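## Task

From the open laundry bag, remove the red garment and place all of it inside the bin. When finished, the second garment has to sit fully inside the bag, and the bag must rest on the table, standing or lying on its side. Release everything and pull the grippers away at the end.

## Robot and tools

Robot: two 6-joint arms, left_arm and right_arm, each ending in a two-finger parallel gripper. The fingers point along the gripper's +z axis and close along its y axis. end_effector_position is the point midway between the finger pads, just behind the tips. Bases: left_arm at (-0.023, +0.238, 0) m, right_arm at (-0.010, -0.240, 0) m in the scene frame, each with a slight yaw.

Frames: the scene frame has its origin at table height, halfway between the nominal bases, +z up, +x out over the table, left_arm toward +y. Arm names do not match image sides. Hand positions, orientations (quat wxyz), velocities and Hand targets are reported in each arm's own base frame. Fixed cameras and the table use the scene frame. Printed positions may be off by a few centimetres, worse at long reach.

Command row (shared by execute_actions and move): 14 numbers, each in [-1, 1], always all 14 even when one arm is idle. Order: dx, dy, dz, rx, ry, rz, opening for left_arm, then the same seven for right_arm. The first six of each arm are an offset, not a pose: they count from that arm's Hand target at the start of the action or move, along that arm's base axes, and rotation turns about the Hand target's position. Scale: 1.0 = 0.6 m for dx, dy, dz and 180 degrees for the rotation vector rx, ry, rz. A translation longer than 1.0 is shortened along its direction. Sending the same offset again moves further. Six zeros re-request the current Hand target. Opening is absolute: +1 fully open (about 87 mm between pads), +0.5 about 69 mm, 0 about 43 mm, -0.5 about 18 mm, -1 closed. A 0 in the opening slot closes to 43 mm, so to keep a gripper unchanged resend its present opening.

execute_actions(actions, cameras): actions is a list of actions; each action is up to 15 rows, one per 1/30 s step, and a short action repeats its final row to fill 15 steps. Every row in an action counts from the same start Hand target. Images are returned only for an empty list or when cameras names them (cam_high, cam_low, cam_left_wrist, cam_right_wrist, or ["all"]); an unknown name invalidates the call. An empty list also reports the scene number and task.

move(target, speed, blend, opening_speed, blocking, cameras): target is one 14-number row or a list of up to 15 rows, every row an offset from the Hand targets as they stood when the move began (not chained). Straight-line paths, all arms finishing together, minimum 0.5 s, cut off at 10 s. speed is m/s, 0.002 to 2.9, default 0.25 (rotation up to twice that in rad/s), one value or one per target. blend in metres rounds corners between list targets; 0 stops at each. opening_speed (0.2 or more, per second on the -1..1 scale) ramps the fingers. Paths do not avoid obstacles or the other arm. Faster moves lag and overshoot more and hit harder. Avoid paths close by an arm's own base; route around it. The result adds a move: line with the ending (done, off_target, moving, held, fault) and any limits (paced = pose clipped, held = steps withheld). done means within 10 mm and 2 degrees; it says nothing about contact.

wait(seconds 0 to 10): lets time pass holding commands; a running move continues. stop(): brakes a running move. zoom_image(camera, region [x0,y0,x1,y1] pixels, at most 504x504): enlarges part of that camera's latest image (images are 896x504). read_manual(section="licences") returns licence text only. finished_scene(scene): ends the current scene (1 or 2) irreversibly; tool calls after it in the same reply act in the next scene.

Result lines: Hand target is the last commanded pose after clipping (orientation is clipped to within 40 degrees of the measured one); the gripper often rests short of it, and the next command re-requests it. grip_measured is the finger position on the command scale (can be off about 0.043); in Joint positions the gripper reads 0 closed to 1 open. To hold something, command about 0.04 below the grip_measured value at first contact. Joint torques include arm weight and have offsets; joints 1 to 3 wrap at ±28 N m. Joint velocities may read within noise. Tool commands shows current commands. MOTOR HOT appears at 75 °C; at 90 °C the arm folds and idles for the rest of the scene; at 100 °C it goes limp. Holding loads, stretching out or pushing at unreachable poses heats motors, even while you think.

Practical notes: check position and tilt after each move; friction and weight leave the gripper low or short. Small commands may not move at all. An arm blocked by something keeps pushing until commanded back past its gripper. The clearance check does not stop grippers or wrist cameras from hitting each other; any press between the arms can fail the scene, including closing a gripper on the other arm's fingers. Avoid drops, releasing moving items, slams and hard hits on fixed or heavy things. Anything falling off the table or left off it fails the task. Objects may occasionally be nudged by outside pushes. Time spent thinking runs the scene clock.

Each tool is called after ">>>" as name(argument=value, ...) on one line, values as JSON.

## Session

>>> execute_actions(actions=[])

>>> zoom_image(camera="cam_high", region=[400, 130, 600, 330])

>>> zoom_image(camera="cam_left_wrist", region=[440, 40, 800, 300])

>>> zoom_image(camera="cam_low", region=[150, 150, 500, 400])

Scene clock: 0.00 s.
left_arm: end_effector_position=(+0.3146, +0.0161, +0.2610) grip_measured=+0.980 end_effector_quat_wxyz=(+0.615, -0.246, +0.731, -0.167) | right_arm: end_effector_position=(+0.3509, +0.0152, +0.2490) grip_measured=+1.000 end_effector_quat_wxyz=(+0.495, +0.131, +0.859, +0.024)
Joint positions: left_arm=[0.195 0.767 0.708 -0.133 0.133 -0.564 0.99] | right_arm=[0.092 1.15 1.138 -0.529 0.168 0.299 1]
Joint velocities: within noise
Joint torques (N m): no reading
Motor temperatures (°C): left_arm=[21 24 30 29 18 20 19] | right_arm=[19 45 32 21 21 22 20]
Heat: left arm: 30 °C; right arm: 45 °C.
Hand target: left_arm +0.3153, +0.0162, +0.2673; +0.621, -0.244, +0.726, -0.168 | right_arm +0.3514, +0.0153, +0.2542; +0.501, +0.131, +0.855, +0.025
Tool commands: left_gripper/opening=+1.0 right_gripper/opening=+1.0

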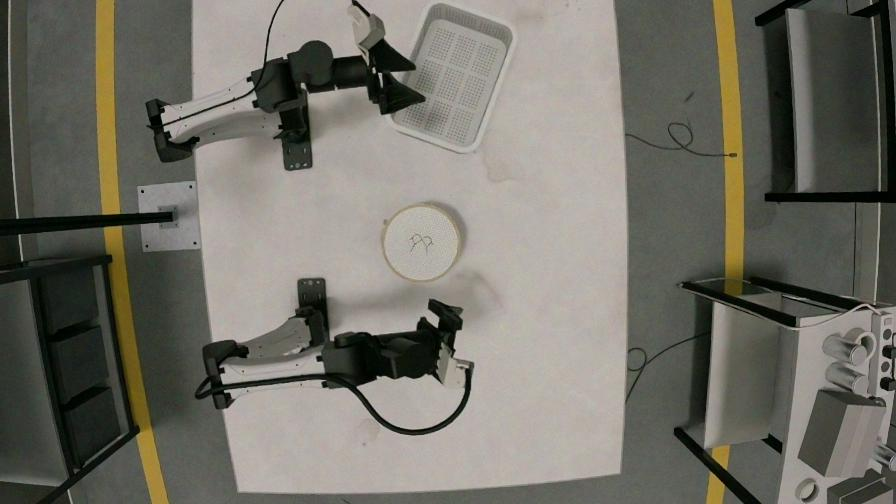

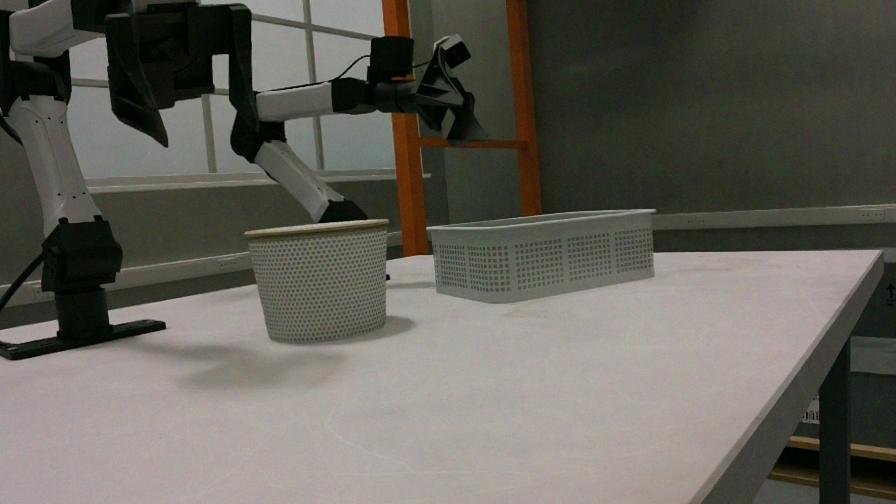

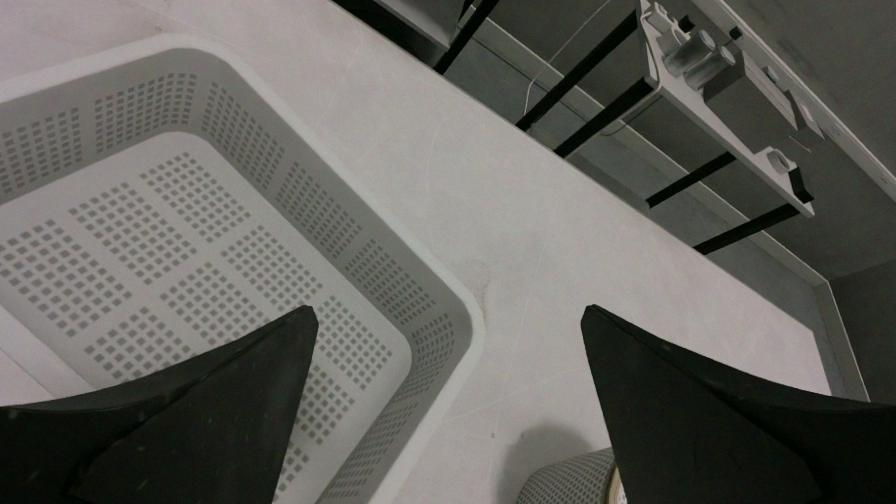

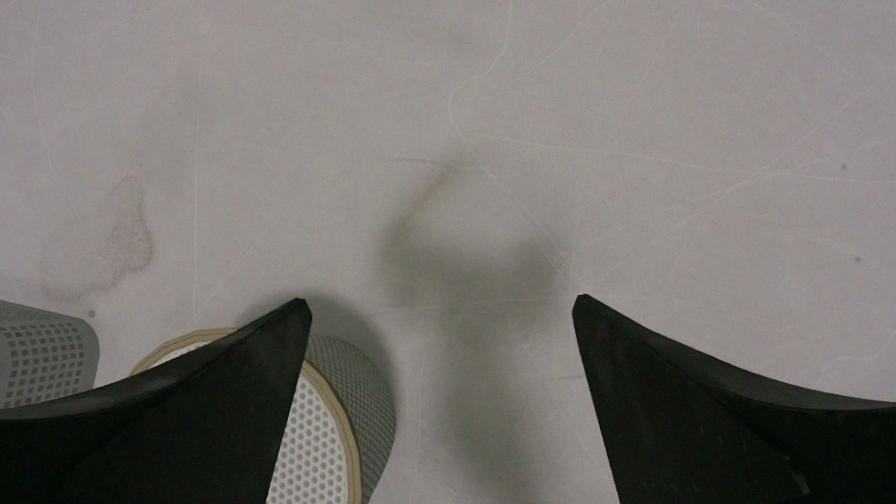

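Scaled by 2.520 from the camera's 896x504 image, which has a finer 1280x720 frame.

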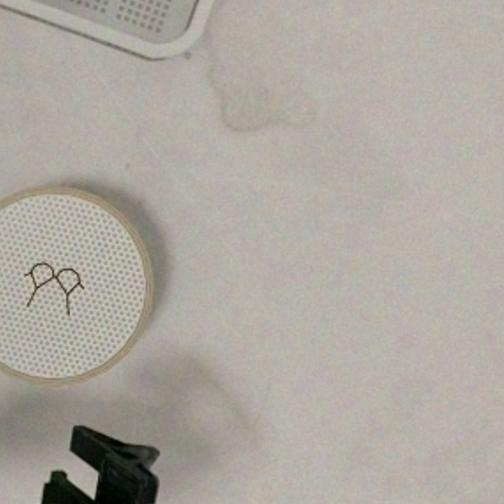

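Scaled by 1.400 from the camera's 896x504 image, which has a finer 1280x720 frame.

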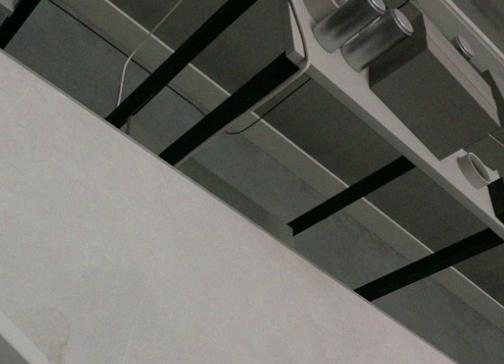

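Scaled by 1.440 from the camera's 896x504 image, which has a finer 1280x720 frame.

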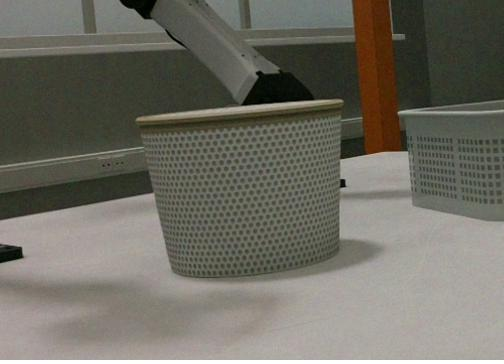

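>>> move(target=[0,0,0,0,0,0,1,0.0,0.02,-0.07,0.44,0.134,0.263,0], speed=0.35, cameras=["cam_high","cam_low","cam_right_wrist"])

>>> zoom_image(camera="cam_high", region=[360, 180, 500, 320])

Scene clock: 28.60 s.
left_arm: end_effector_position=(+0.3146, +0.0161, +0.2610) grip_measured=+0.980 end_effector_quat_wxyz=(+0.615, -0.246, +0.731, -0.167) | right_arm: end_effector_position=(+0.3492, +0.0291, +0.2114) grip_measured=+0.000 end_effector_quat_wxyz=(+0.135, +0.145, +0.718, +0.667)
Joint positions: left_arm=[0.195 0.767 0.708 -0.133 0.133 -0.564 0.99] | right_arm=[-0.435 2.041 1.568 -1.554 -1.489 -0.459 0.5]
Joint torques (N m): left_arm=[-0.01 -0.17 7.94 1.89 -0.01 0.04] | right_arm=[0.29 -8.91 7.27 -0.35 -0.31 -0.19]
Motor temperatures (°C): left_arm=[21 23 32 34 18 20 19] | right_arm=[19 44 36 26 21 22 20]
Heat: left arm: 34 °C; right arm: 44 °C.
Hand target: left_arm +0.3153, +0.0162, +0.2673; +0.621, -0.244, +0.726, -0.168 | right_arm +0.3514, +0.0273, +0.2123; +0.087, +0.086, +0.702, +0.702
Off the commanded pose: left_arm 0.006 m, 1 deg | right_arm 0.003 m, 10 deg.
joint sent to its limit (right arm) — joint 4 (wrist pitch), lower limit. The joint targets are off in orientation, not in position.
move: off_target (right_arm)
Images, in order (width x height): cam_high 896x504, cam_low 896x504, cam_right_wrist 896x504.

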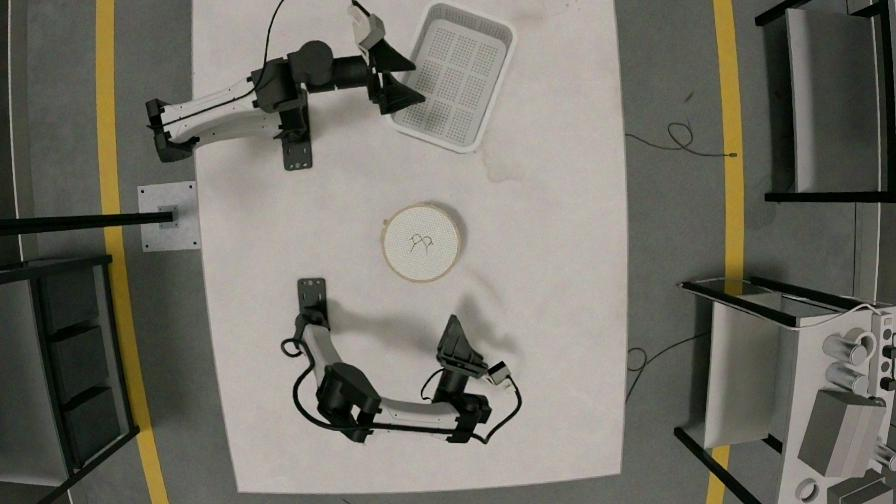

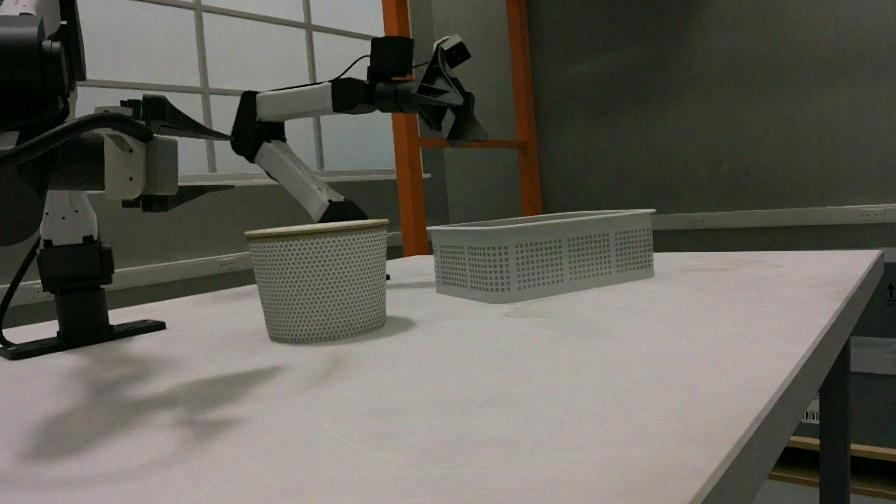

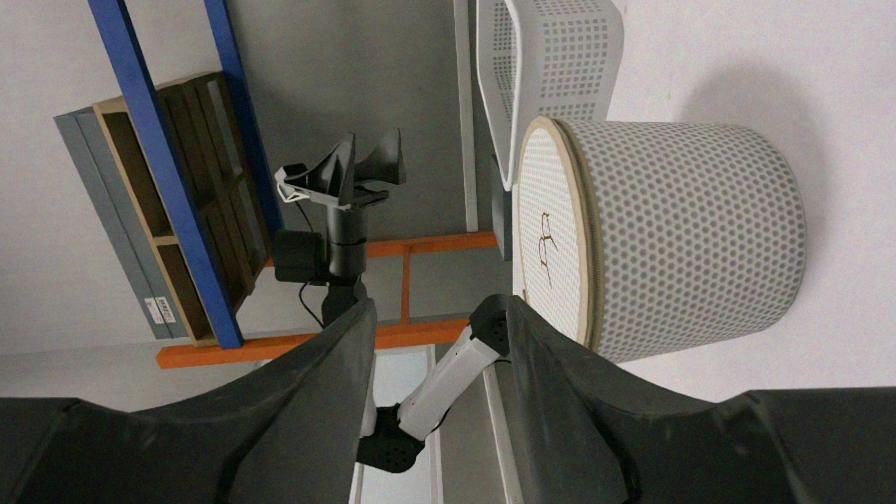

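Scaled by 3.600 from the camera's 896x504 image, which has a finer 1280x720 frame.

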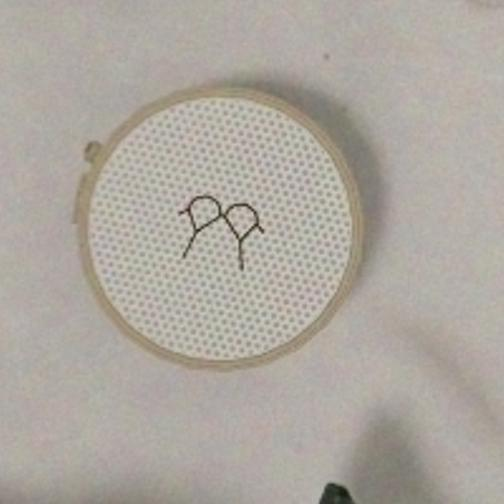

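>>> zoom_image(camera="cam_right_wrist", region=[470, 90, 720, 370])

>>> zoom_image(camera="cam_low", region=[220, 190, 420, 290])

Scaled by 1.800 from the camera's 896x504 image, which has a finer 1280x720 frame.

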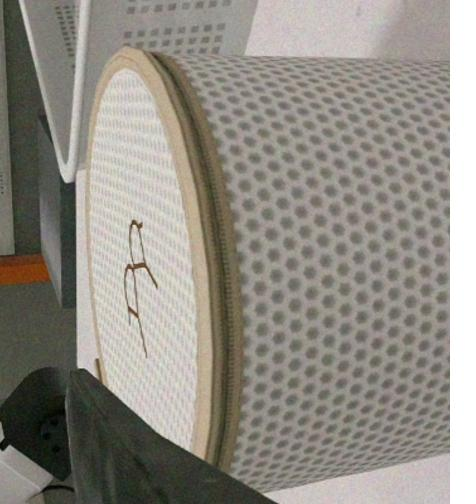

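Scaled by 2.520 from the camera's 896x504 image, which has a finer 1280x720 frame.

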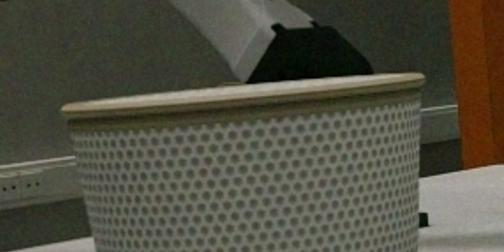

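>>> move(target=[0,0,0,0,0,0,1,-0.036,0.07,-0.108,0,0,0,-0.4], speed=0.2, cameras=["cam_high","cam_low","cam_right_wrist"])

>>> zoom_image(camera="cam_low", region=[160, 160, 420, 310])

>>> zoom_image(camera="cam_right_wrist", region=[380, 100, 640, 360])

>>> zoom_image(camera="cam_high", region=[360, 180, 500, 320])

Scene clock: 42.33 s.
left_arm: end_effector_position=(+0.3146, +0.0161, +0.2610) grip_measured=+0.980 end_effector_quat_wxyz=(+0.615, -0.246, +0.731, -0.167) | right_arm: end_effector_position=(+0.3294, +0.0692, +0.1459) grip_measured=-0.400 end_effector_quat_wxyz=(+0.102, +0.097, +0.720, +0.679)
Joint positions: left_arm=[0.195 0.767 0.708 -0.133 0.133 -0.564 0.99] | right_arm=[-0.332 2.161 1.421 -1.556 -1.496 -0.742 0.3]
Joint torques (N m): left_arm=[0.01 -0.18 7.97 1.9 -0.01 0.04] | right_arm=[0.27 -9.72 4.05 -0.74 -0.41 -0.18]
Heat: left arm: 35 °C; right arm: 45 °C.
Hand target: left_arm +0.3153, +0.0162, +0.2673; +0.621, -0.244, +0.726, -0.168 | right_arm +0.3298, +0.0692, +0.1475; +0.088, +0.086, +0.702, +0.702
Off the commanded pose: left_arm 0.006 m, 1 deg | right_arm 0.002 m, 4 deg.
joint sent to its limit (right arm) — joint 4 (wrist pitch), lower limit. The joint targets are off in orientation, not in position.
move: off_target (right_arm)
Images, in order (width x height): cam_high 896x504, cam_low 896x504, cam_right_wrist 896x504.

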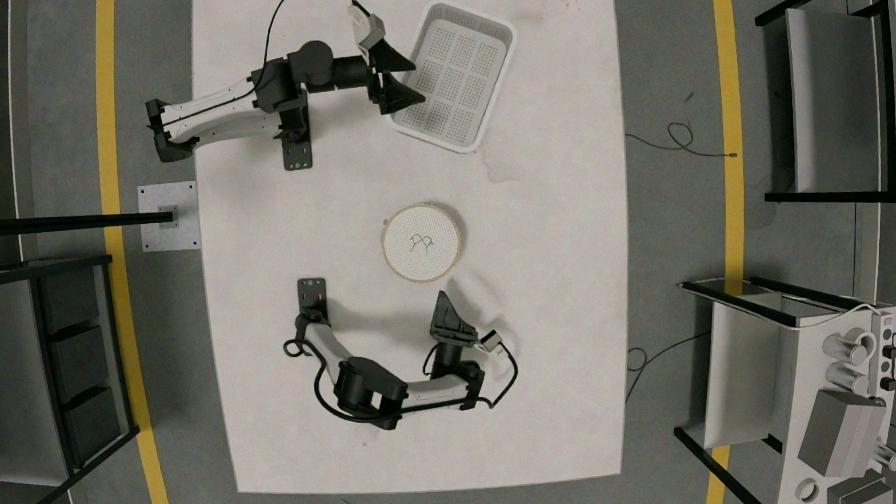

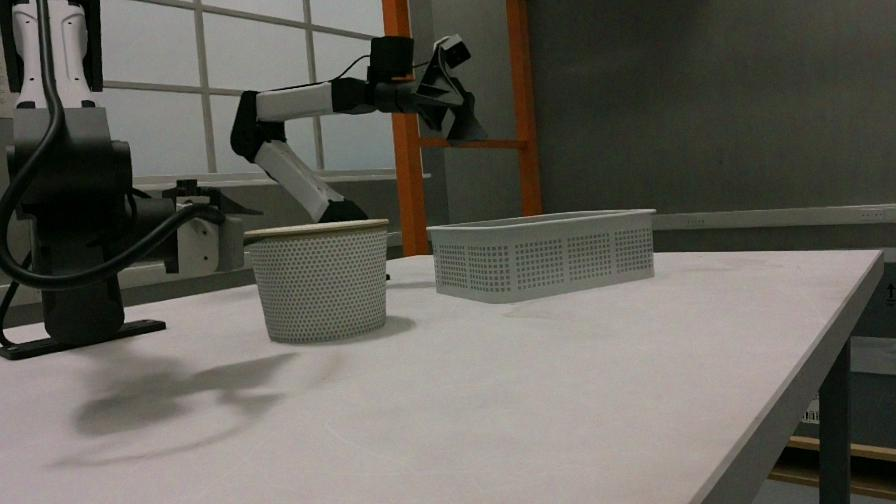

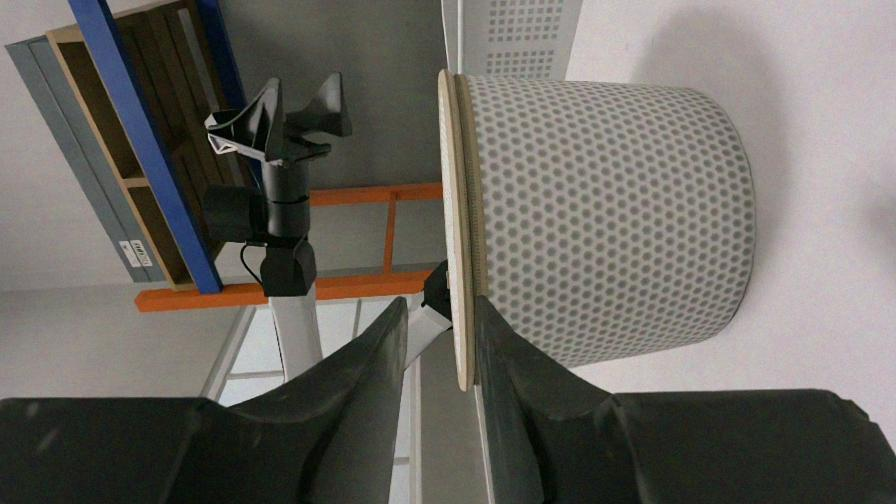

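Scaled by 1.938 from the camera's 896x504 image, which has a finer 1280x720 frame.

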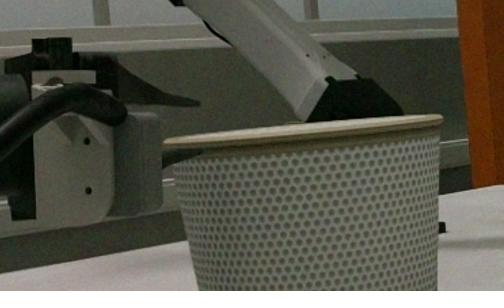

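Scaled by 1.938 from the camera's 896x504 image, which has a finer 1280x720 frame.

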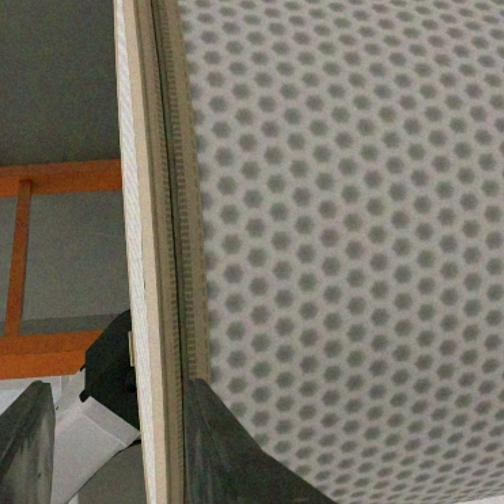

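Scaled by 3.600 from the camera's 896x504 image, which has a finer 1280x720 frame.

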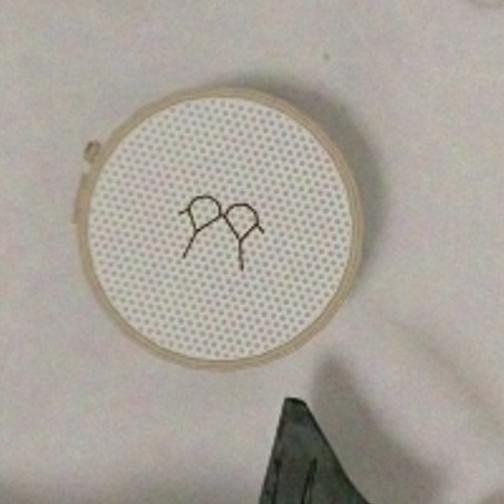

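>>> move(target=[[0,0,0,0,0,0,1,0.007,0.062,-0.007,0,0,0,-0.4],[0,0,0,0,0,0,1,0.007,0.065,-0.007,0,0,0,-1]], speed=0.08, cameras=["cam_high","cam_low","cam_right_wrist"])

>>> zoom_image(camera="cam_low", region=[160, 160, 420, 310])

>>> zoom_image(camera="cam_right_wrist", region=[320, 200, 580, 460])

Scene clock: 52.20 s.
left_arm: end_effector_position=(+0.3146, +0.0161, +0.2610) grip_measured=+0.980 end_effector_quat_wxyz=(+0.615, -0.246, +0.731, -0.167) | right_arm: end_effector_position=(+0.3294, +0.1065, +0.1441) grip_measured=-0.860 end_effector_quat_wxyz=(+0.074, +0.074, +0.706, +0.700)
Joint positions: left_arm=[0.195 0.767 0.708 -0.133 0.133 -0.564 0.99] | right_arm=[-0.218 2.191 1.421 -1.531 -1.559 -0.732 0.07]
Joint torques (N m): left_arm=[0.01 -0.2 7.95 1.89 -0.01 0.04] | right_arm=[0.76 -9.14 5.23 -0.43 -0.41 0.04]
Heat: left arm: 35 °C; right arm: 48 °C.
Hand target: left_arm +0.3153, +0.0162, +0.2673; +0.621, -0.244, +0.726, -0.168 | right_arm +0.3339, +0.1083, +0.1433; +0.087, +0.086, +0.702, +0.702
Off the commanded pose: left_arm 0.006 m, 1 deg | right_arm 0.005 m, 2 deg.
joint sent to its limit (right arm) — joint 5 (wrist yaw), lower limit. The joint targets still meet the commanded pose.
move: done
Images, in order (width x height): cam_high 896x504, cam_low 896x504, cam_right_wrist 896x504.

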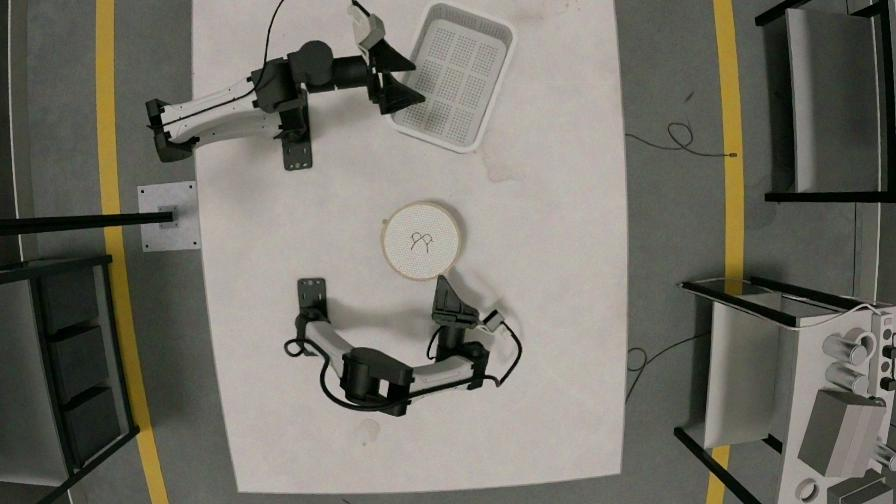

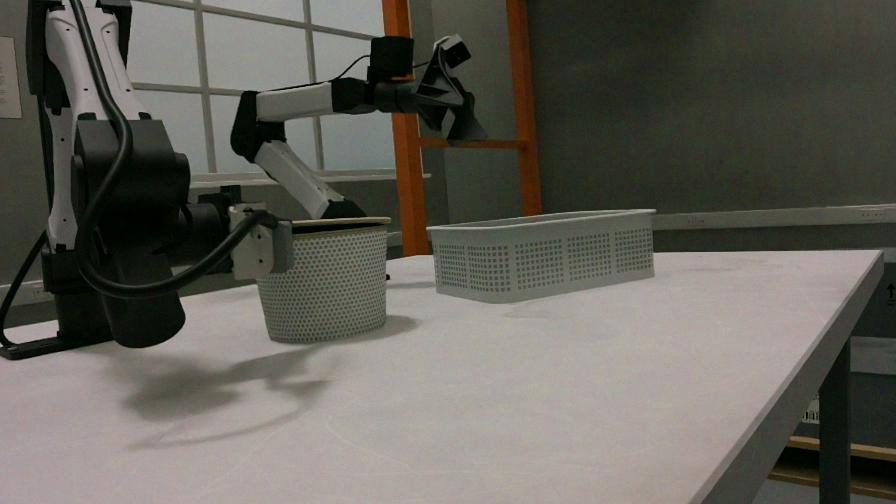

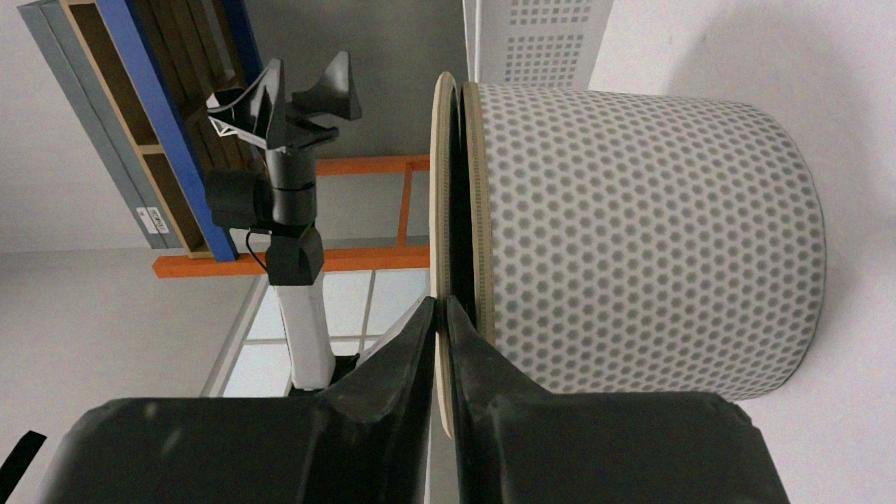

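Scaled by 1.938 from the camera's 896x504 image, which has a finer 1280x720 frame.

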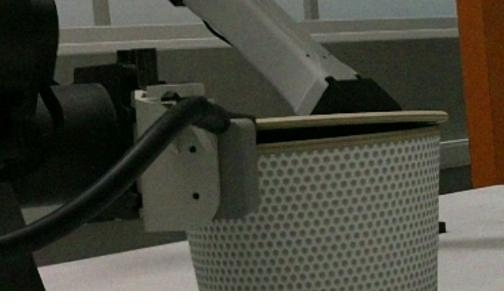

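Scaled by 1.938 from the camera's 896x504 image, which has a finer 1280x720 frame.

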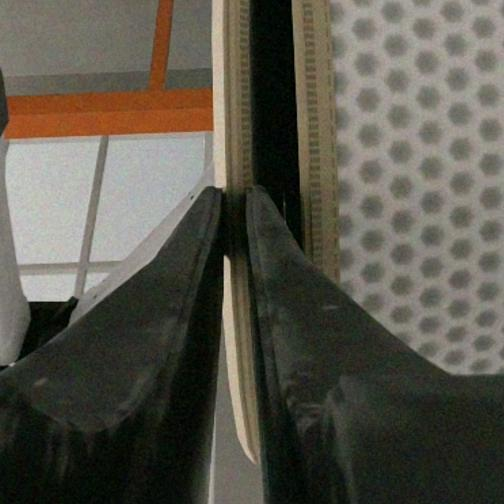

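>>> move(target=[[0,0,0,0,0,0,1,-0.025,0,0.096,0,-0.167,0,-1],[0,0,0,0,0,0,1,-0.096,0,0.166,0,-0.333,0,-1]], speed=0.12, blend=[0.03,0], cameras=["cam_high","cam_low","cam_right_wrist"])

Scene clock: 65.93 s.
left_arm: end_effector_position=(+0.3146, +0.0161, +0.2610) grip_measured=+0.980 end_effector_quat_wxyz=(+0.615, -0.246, +0.731, -0.167) | right_arm: end_effector_position=(+0.2778, +0.1095, +0.2394) grip_measured=-0.860 end_effector_quat_wxyz=(+0.410, -0.258, +0.661, +0.573)
Joint positions: left_arm=[0.195 0.767 0.708 -0.133 0.133 -0.564 0.99] | right_arm=[-0.251 1.64 1.276 -1.53 -1.564 -1.317 0.07]
Joint torques (N m): left_arm=[0.03 -0.2 7.97 1.89 -0.02 0.03] | right_arm=[-0.23 -8.21 4.75 -0.14 -0.48 -0.26]
Motor temperatures (°C): left_arm=[21 23 34 36 18 20 19] | right_arm=[19 49 35 22 21 22 21]
Heat: left arm: 36 °C; right arm: 49 °C.
Hand target: left_arm +0.3153, +0.0162, +0.2673; +0.621, -0.244, +0.726, -0.168 | right_arm +0.2764, +0.1083, +0.2429; +0.426, -0.276, +0.564, +0.651
Off the commanded pose: left_arm 0.006 m, 1 deg | right_arm 0.004 m, 15 deg.
joint sent to its limit (right arm) — joint 5 (wrist yaw), lower limit. The joint targets are off in orientation, not in position.
move: off_target (right_arm)
Images, in order (width x height): cam_high 896x504, cam_low 896x504, cam_right_wrist 896x504.

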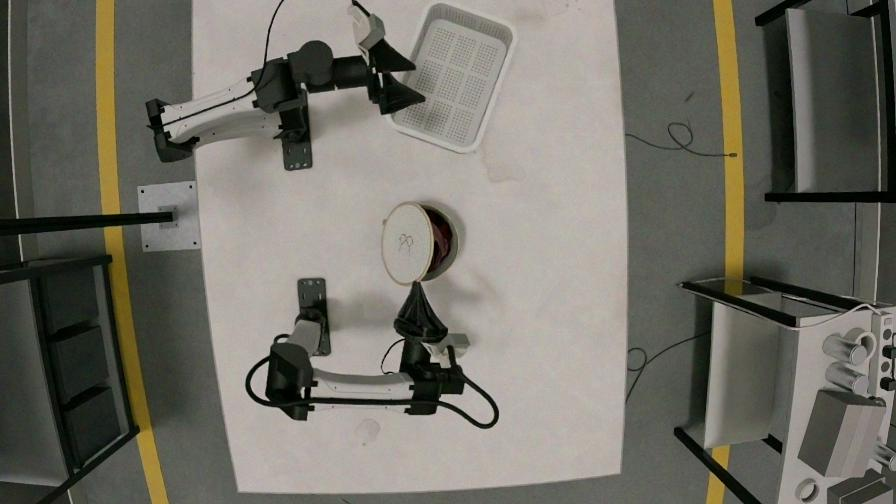

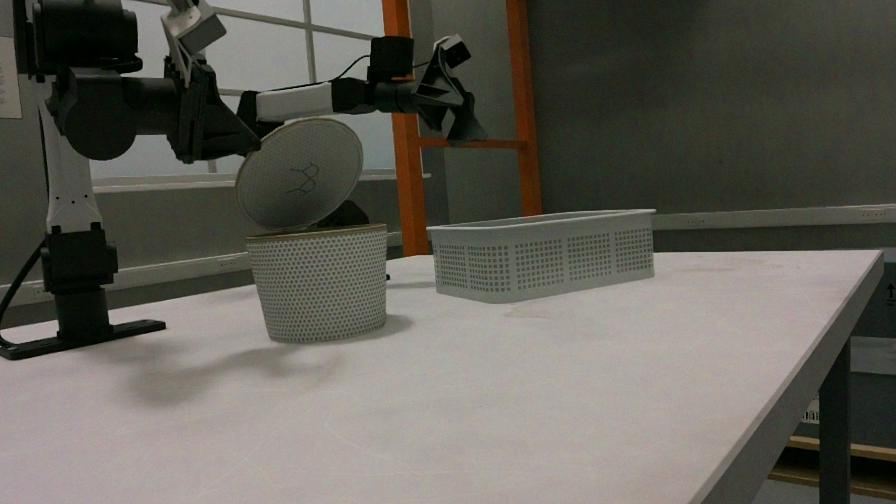

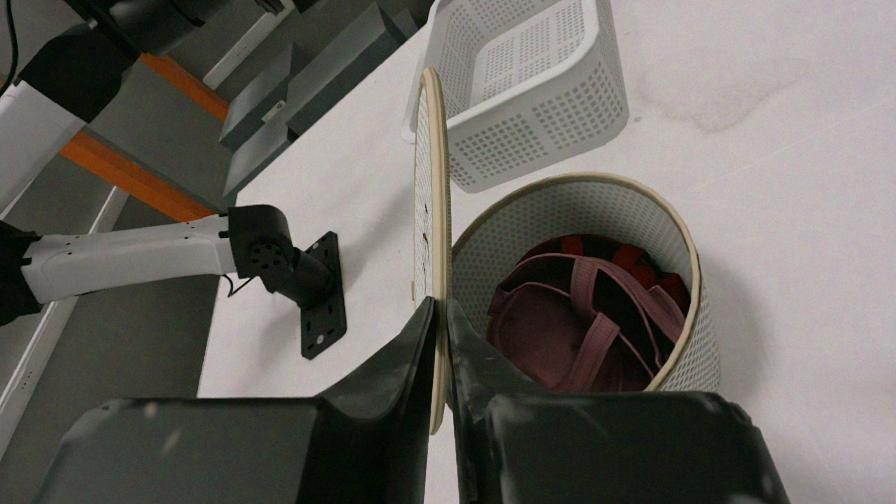

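>>> move(target=[[0,0,0,0,0,0,1,-0.096,0,0.03,0,-0.16,0,-0.86],[0,0,0,0,0,0,1,-0.18,0,0.01,0,-0.22,0,-0.86],[0,0,0,0,0,0,1,-0.18,0,0.01,0,-0.22,0,-0.3],[0,0,0,0,0,0,1,-0.25,0,-0.04,0,-0.22,0,-0.3]], speed=0.12, cameras=["all"])

Scene clock: 80.60 s.
left_arm: end_effector_position=(+0.3146, +0.0161, +0.2610) grip_measured=+0.980 end_effector_quat_wxyz=(+0.615, -0.246, +0.731, -0.167) | right_arm: end_effector_position=(+0.1287, +0.1114, +0.2157) grip_measured=-0.300 end_effector_quat_wxyz=(+0.527, -0.481, +0.651, +0.260)
Joint positions: left_arm=[0.195 0.767 0.708 -0.133 0.133 -0.564 0.99] | right_arm=[-0.409 0.662 0.854 -1.557 -1.25 -1.533 0.35]
Joint torques (N m): left_arm=[-0.02 -0.18 7.95 1.89 -0.01 0.04] | right_arm=[0.76 2.52 7.75 0.32 -0.19 0.07]
Heat: left arm: 36 °C; right arm: 47 °C.
Hand target: left_arm +0.3153, +0.0162, +0.2673; +0.621, -0.244, +0.726, -0.168 | right_arm +0.1263, +0.1083, +0.2189; +0.590, -0.482, +0.409, +0.501
Off the commanded pose: left_arm 0.006 m, 1 deg | right_arm 0.005 m, 43 deg; orientation clipped.
joint sent to its limit (right arm) — joint 4 (wrist pitch), lower limit. The joint targets are off in orientation, not in position.
move: off_target (right_arm); target 3's new opening was sent with right_arm's hand 0.004 m and 32 deg from that target; limits=paced

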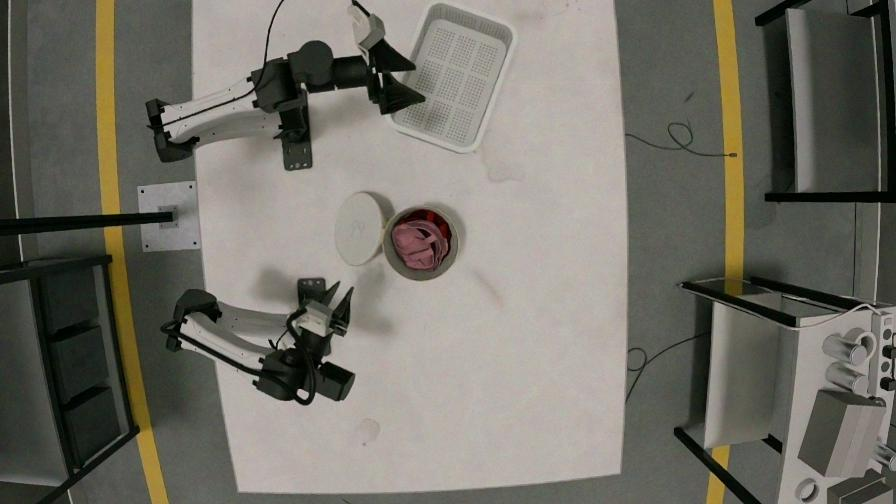

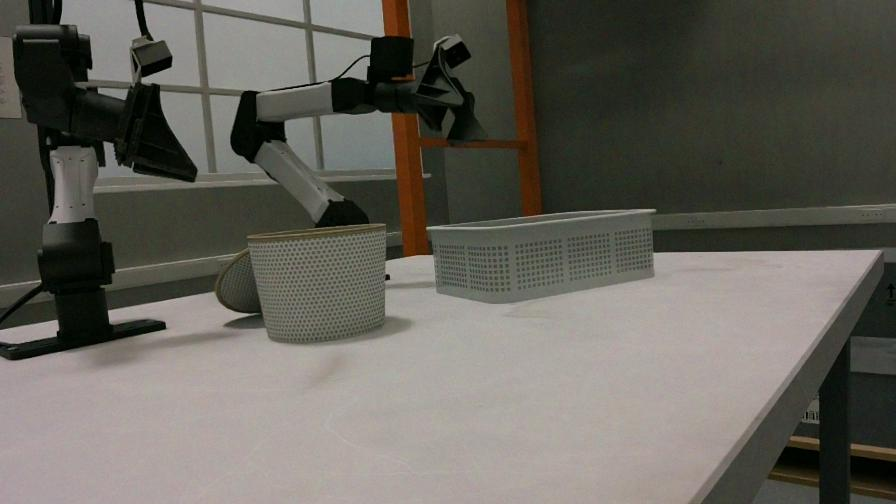

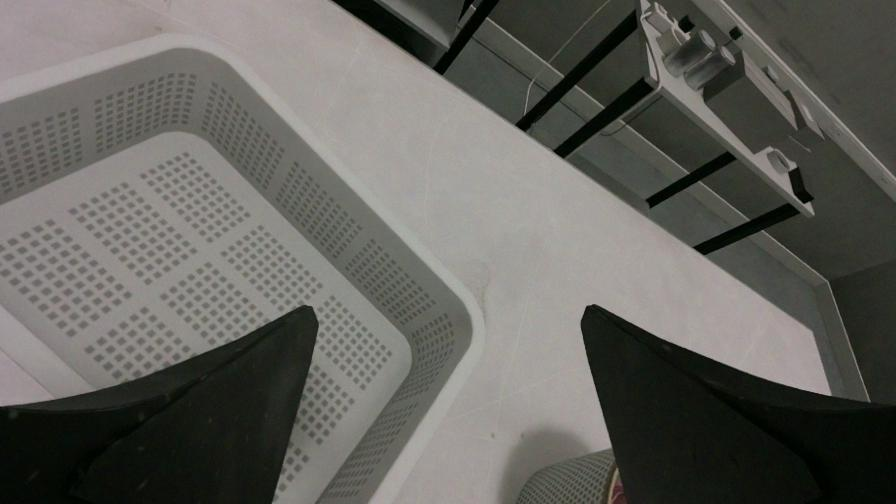

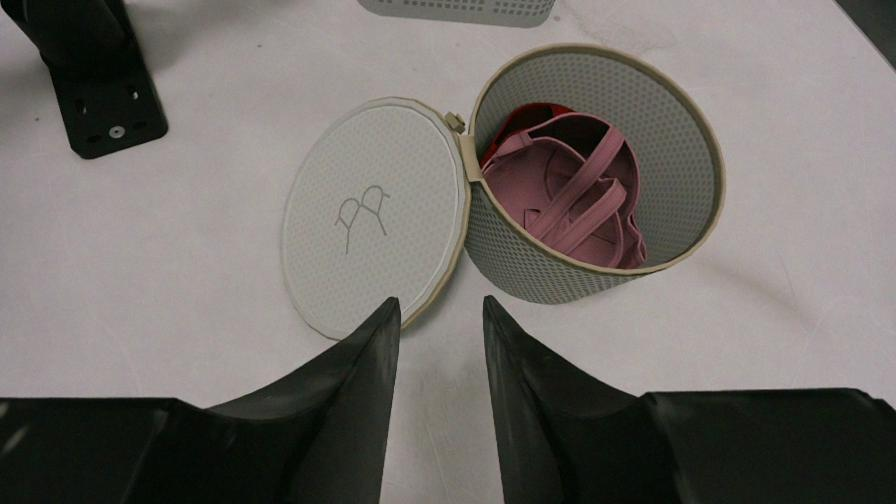

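>>> zoom_image(camera="cam_high", region=[360, 180, 480, 300])

>>> zoom_image(camera="cam_right_wrist", region=[440, 30, 740, 300])

Scaled by 4.200 from the camera's 896x504 image, which has a finer 1280x720 frame.

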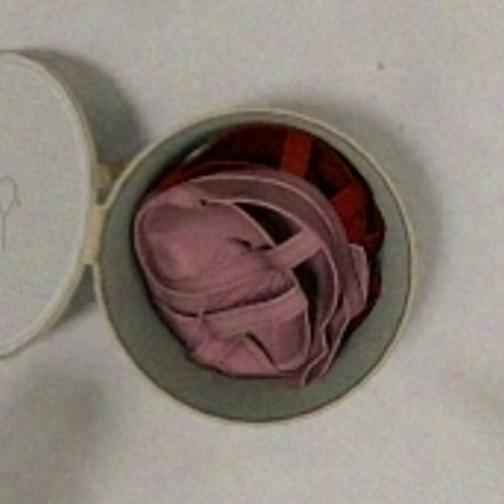

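Scaled by 1.680 from the camera's 896x504 image, which has a finer 1280x720 frame.

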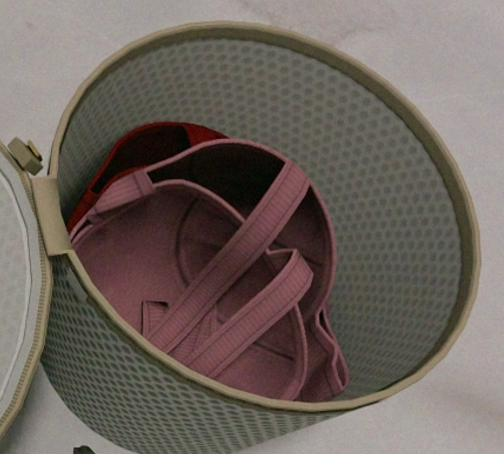

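>>> move(target=[[0,-0.2,0,0.23,0.13,-0.28,0,0.1,-0.25,0.05,0,0,0,0],[0.005,-0.447,-0.09,0.462,0.265,-0.568,0,0.1,-0.25,0.05,0,0,0,0]], speed=0.4, blend=[0.05,0], cameras=["all"])

>>> zoom_image(camera="cam_high", region=[360, 150, 510, 300])

Scene clock: 103.03 s.
left_arm: end_effector_position=(+0.3169, -0.2521, +0.2095) grip_measured=+0.000 end_effector_quat_wxyz=(+0.118, +0.702, +0.703, +0.008) | right_arm: end_effector_position=(+0.1884, -0.0440, +0.2485) grip_measured=+0.000 end_effector_quat_wxyz=(+0.515, -0.315, +0.796, +0.041)
Joint positions: left_arm=[-0.751 2.078 2.308 -1.565 -0.008 0.82 0.5] | right_arm=[-0.998 0.956 1.16 -1.56 -1.074 -1.624 0.5]
Joint torques (N m): left_arm=[-0.24 -8.23 7.47 0.67 -0.1 0.13] | right_arm=[-0.17 -0.99 4.93 0.37 -0.5 -0.1]
Motor temperatures (°C): left_arm=[21 24 34 36 18 20 19] | right_arm=[19 43 36 21 21 22 20]
Heat: left arm: 36 °C; right arm: 43 °C.
Hand target: left_arm +0.3184, -0.2520, +0.2135; +0.000, +0.707, +0.707, +0.000 | right_arm +0.1863, -0.0417, +0.2489; +0.586, -0.428, +0.616, +0.307
Off the commanded pose: left_arm 0.004 m, 13 deg | right_arm 0.003 m, 73 deg; orientation clipped.
joint sent to its limit (left arm) — joint 4 (wrist pitch), lower limit. The joint targets are off in orientation, not in position.
joint sent to its limit (right arm) — joint 4 (wrist pitch), lower limit. The joint targets are off in orientation, not in position.
move: off_target (left_arm, right_arm); limits=paced

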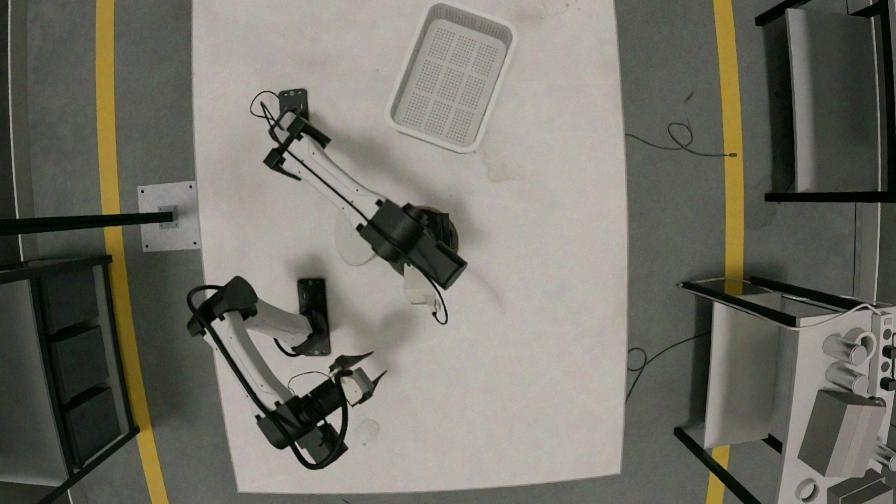

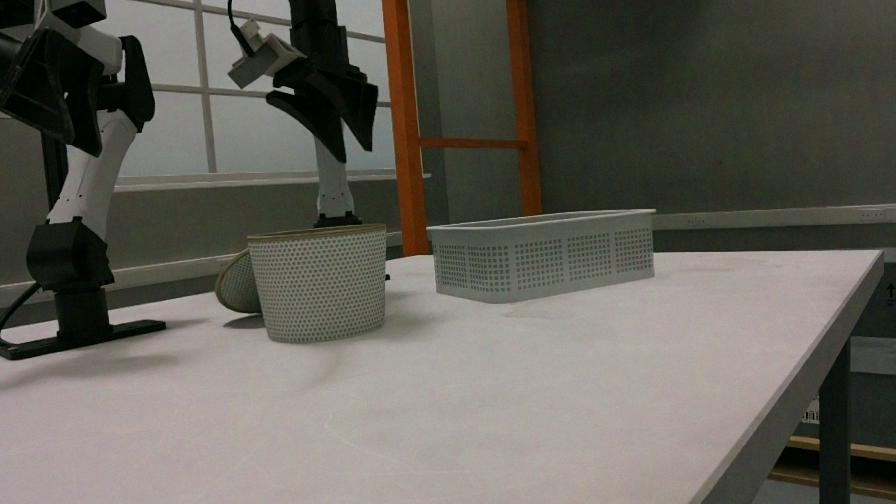

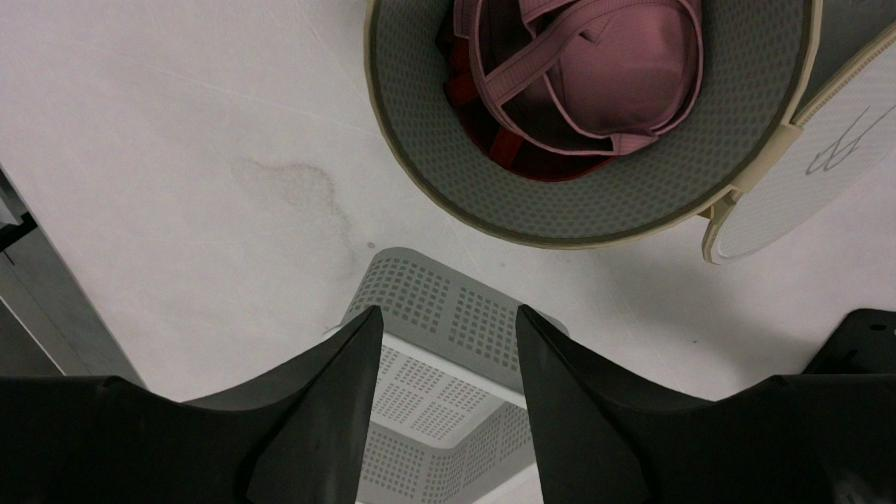

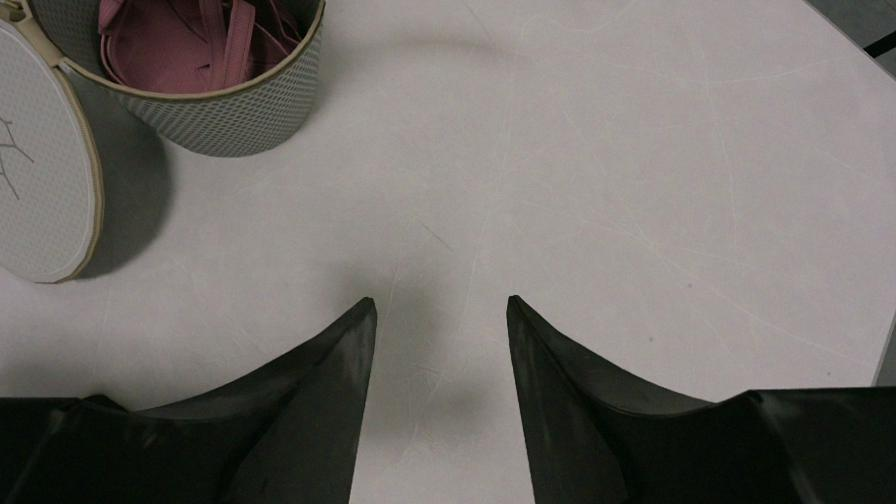

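Scaled by 3.360 from the camera's 896x504 image, which has a finer 1280x720 frame.

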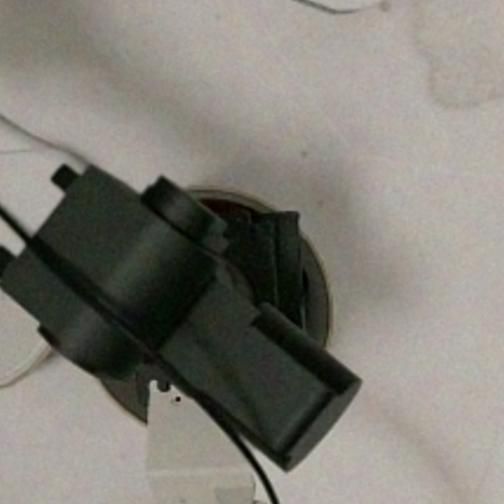

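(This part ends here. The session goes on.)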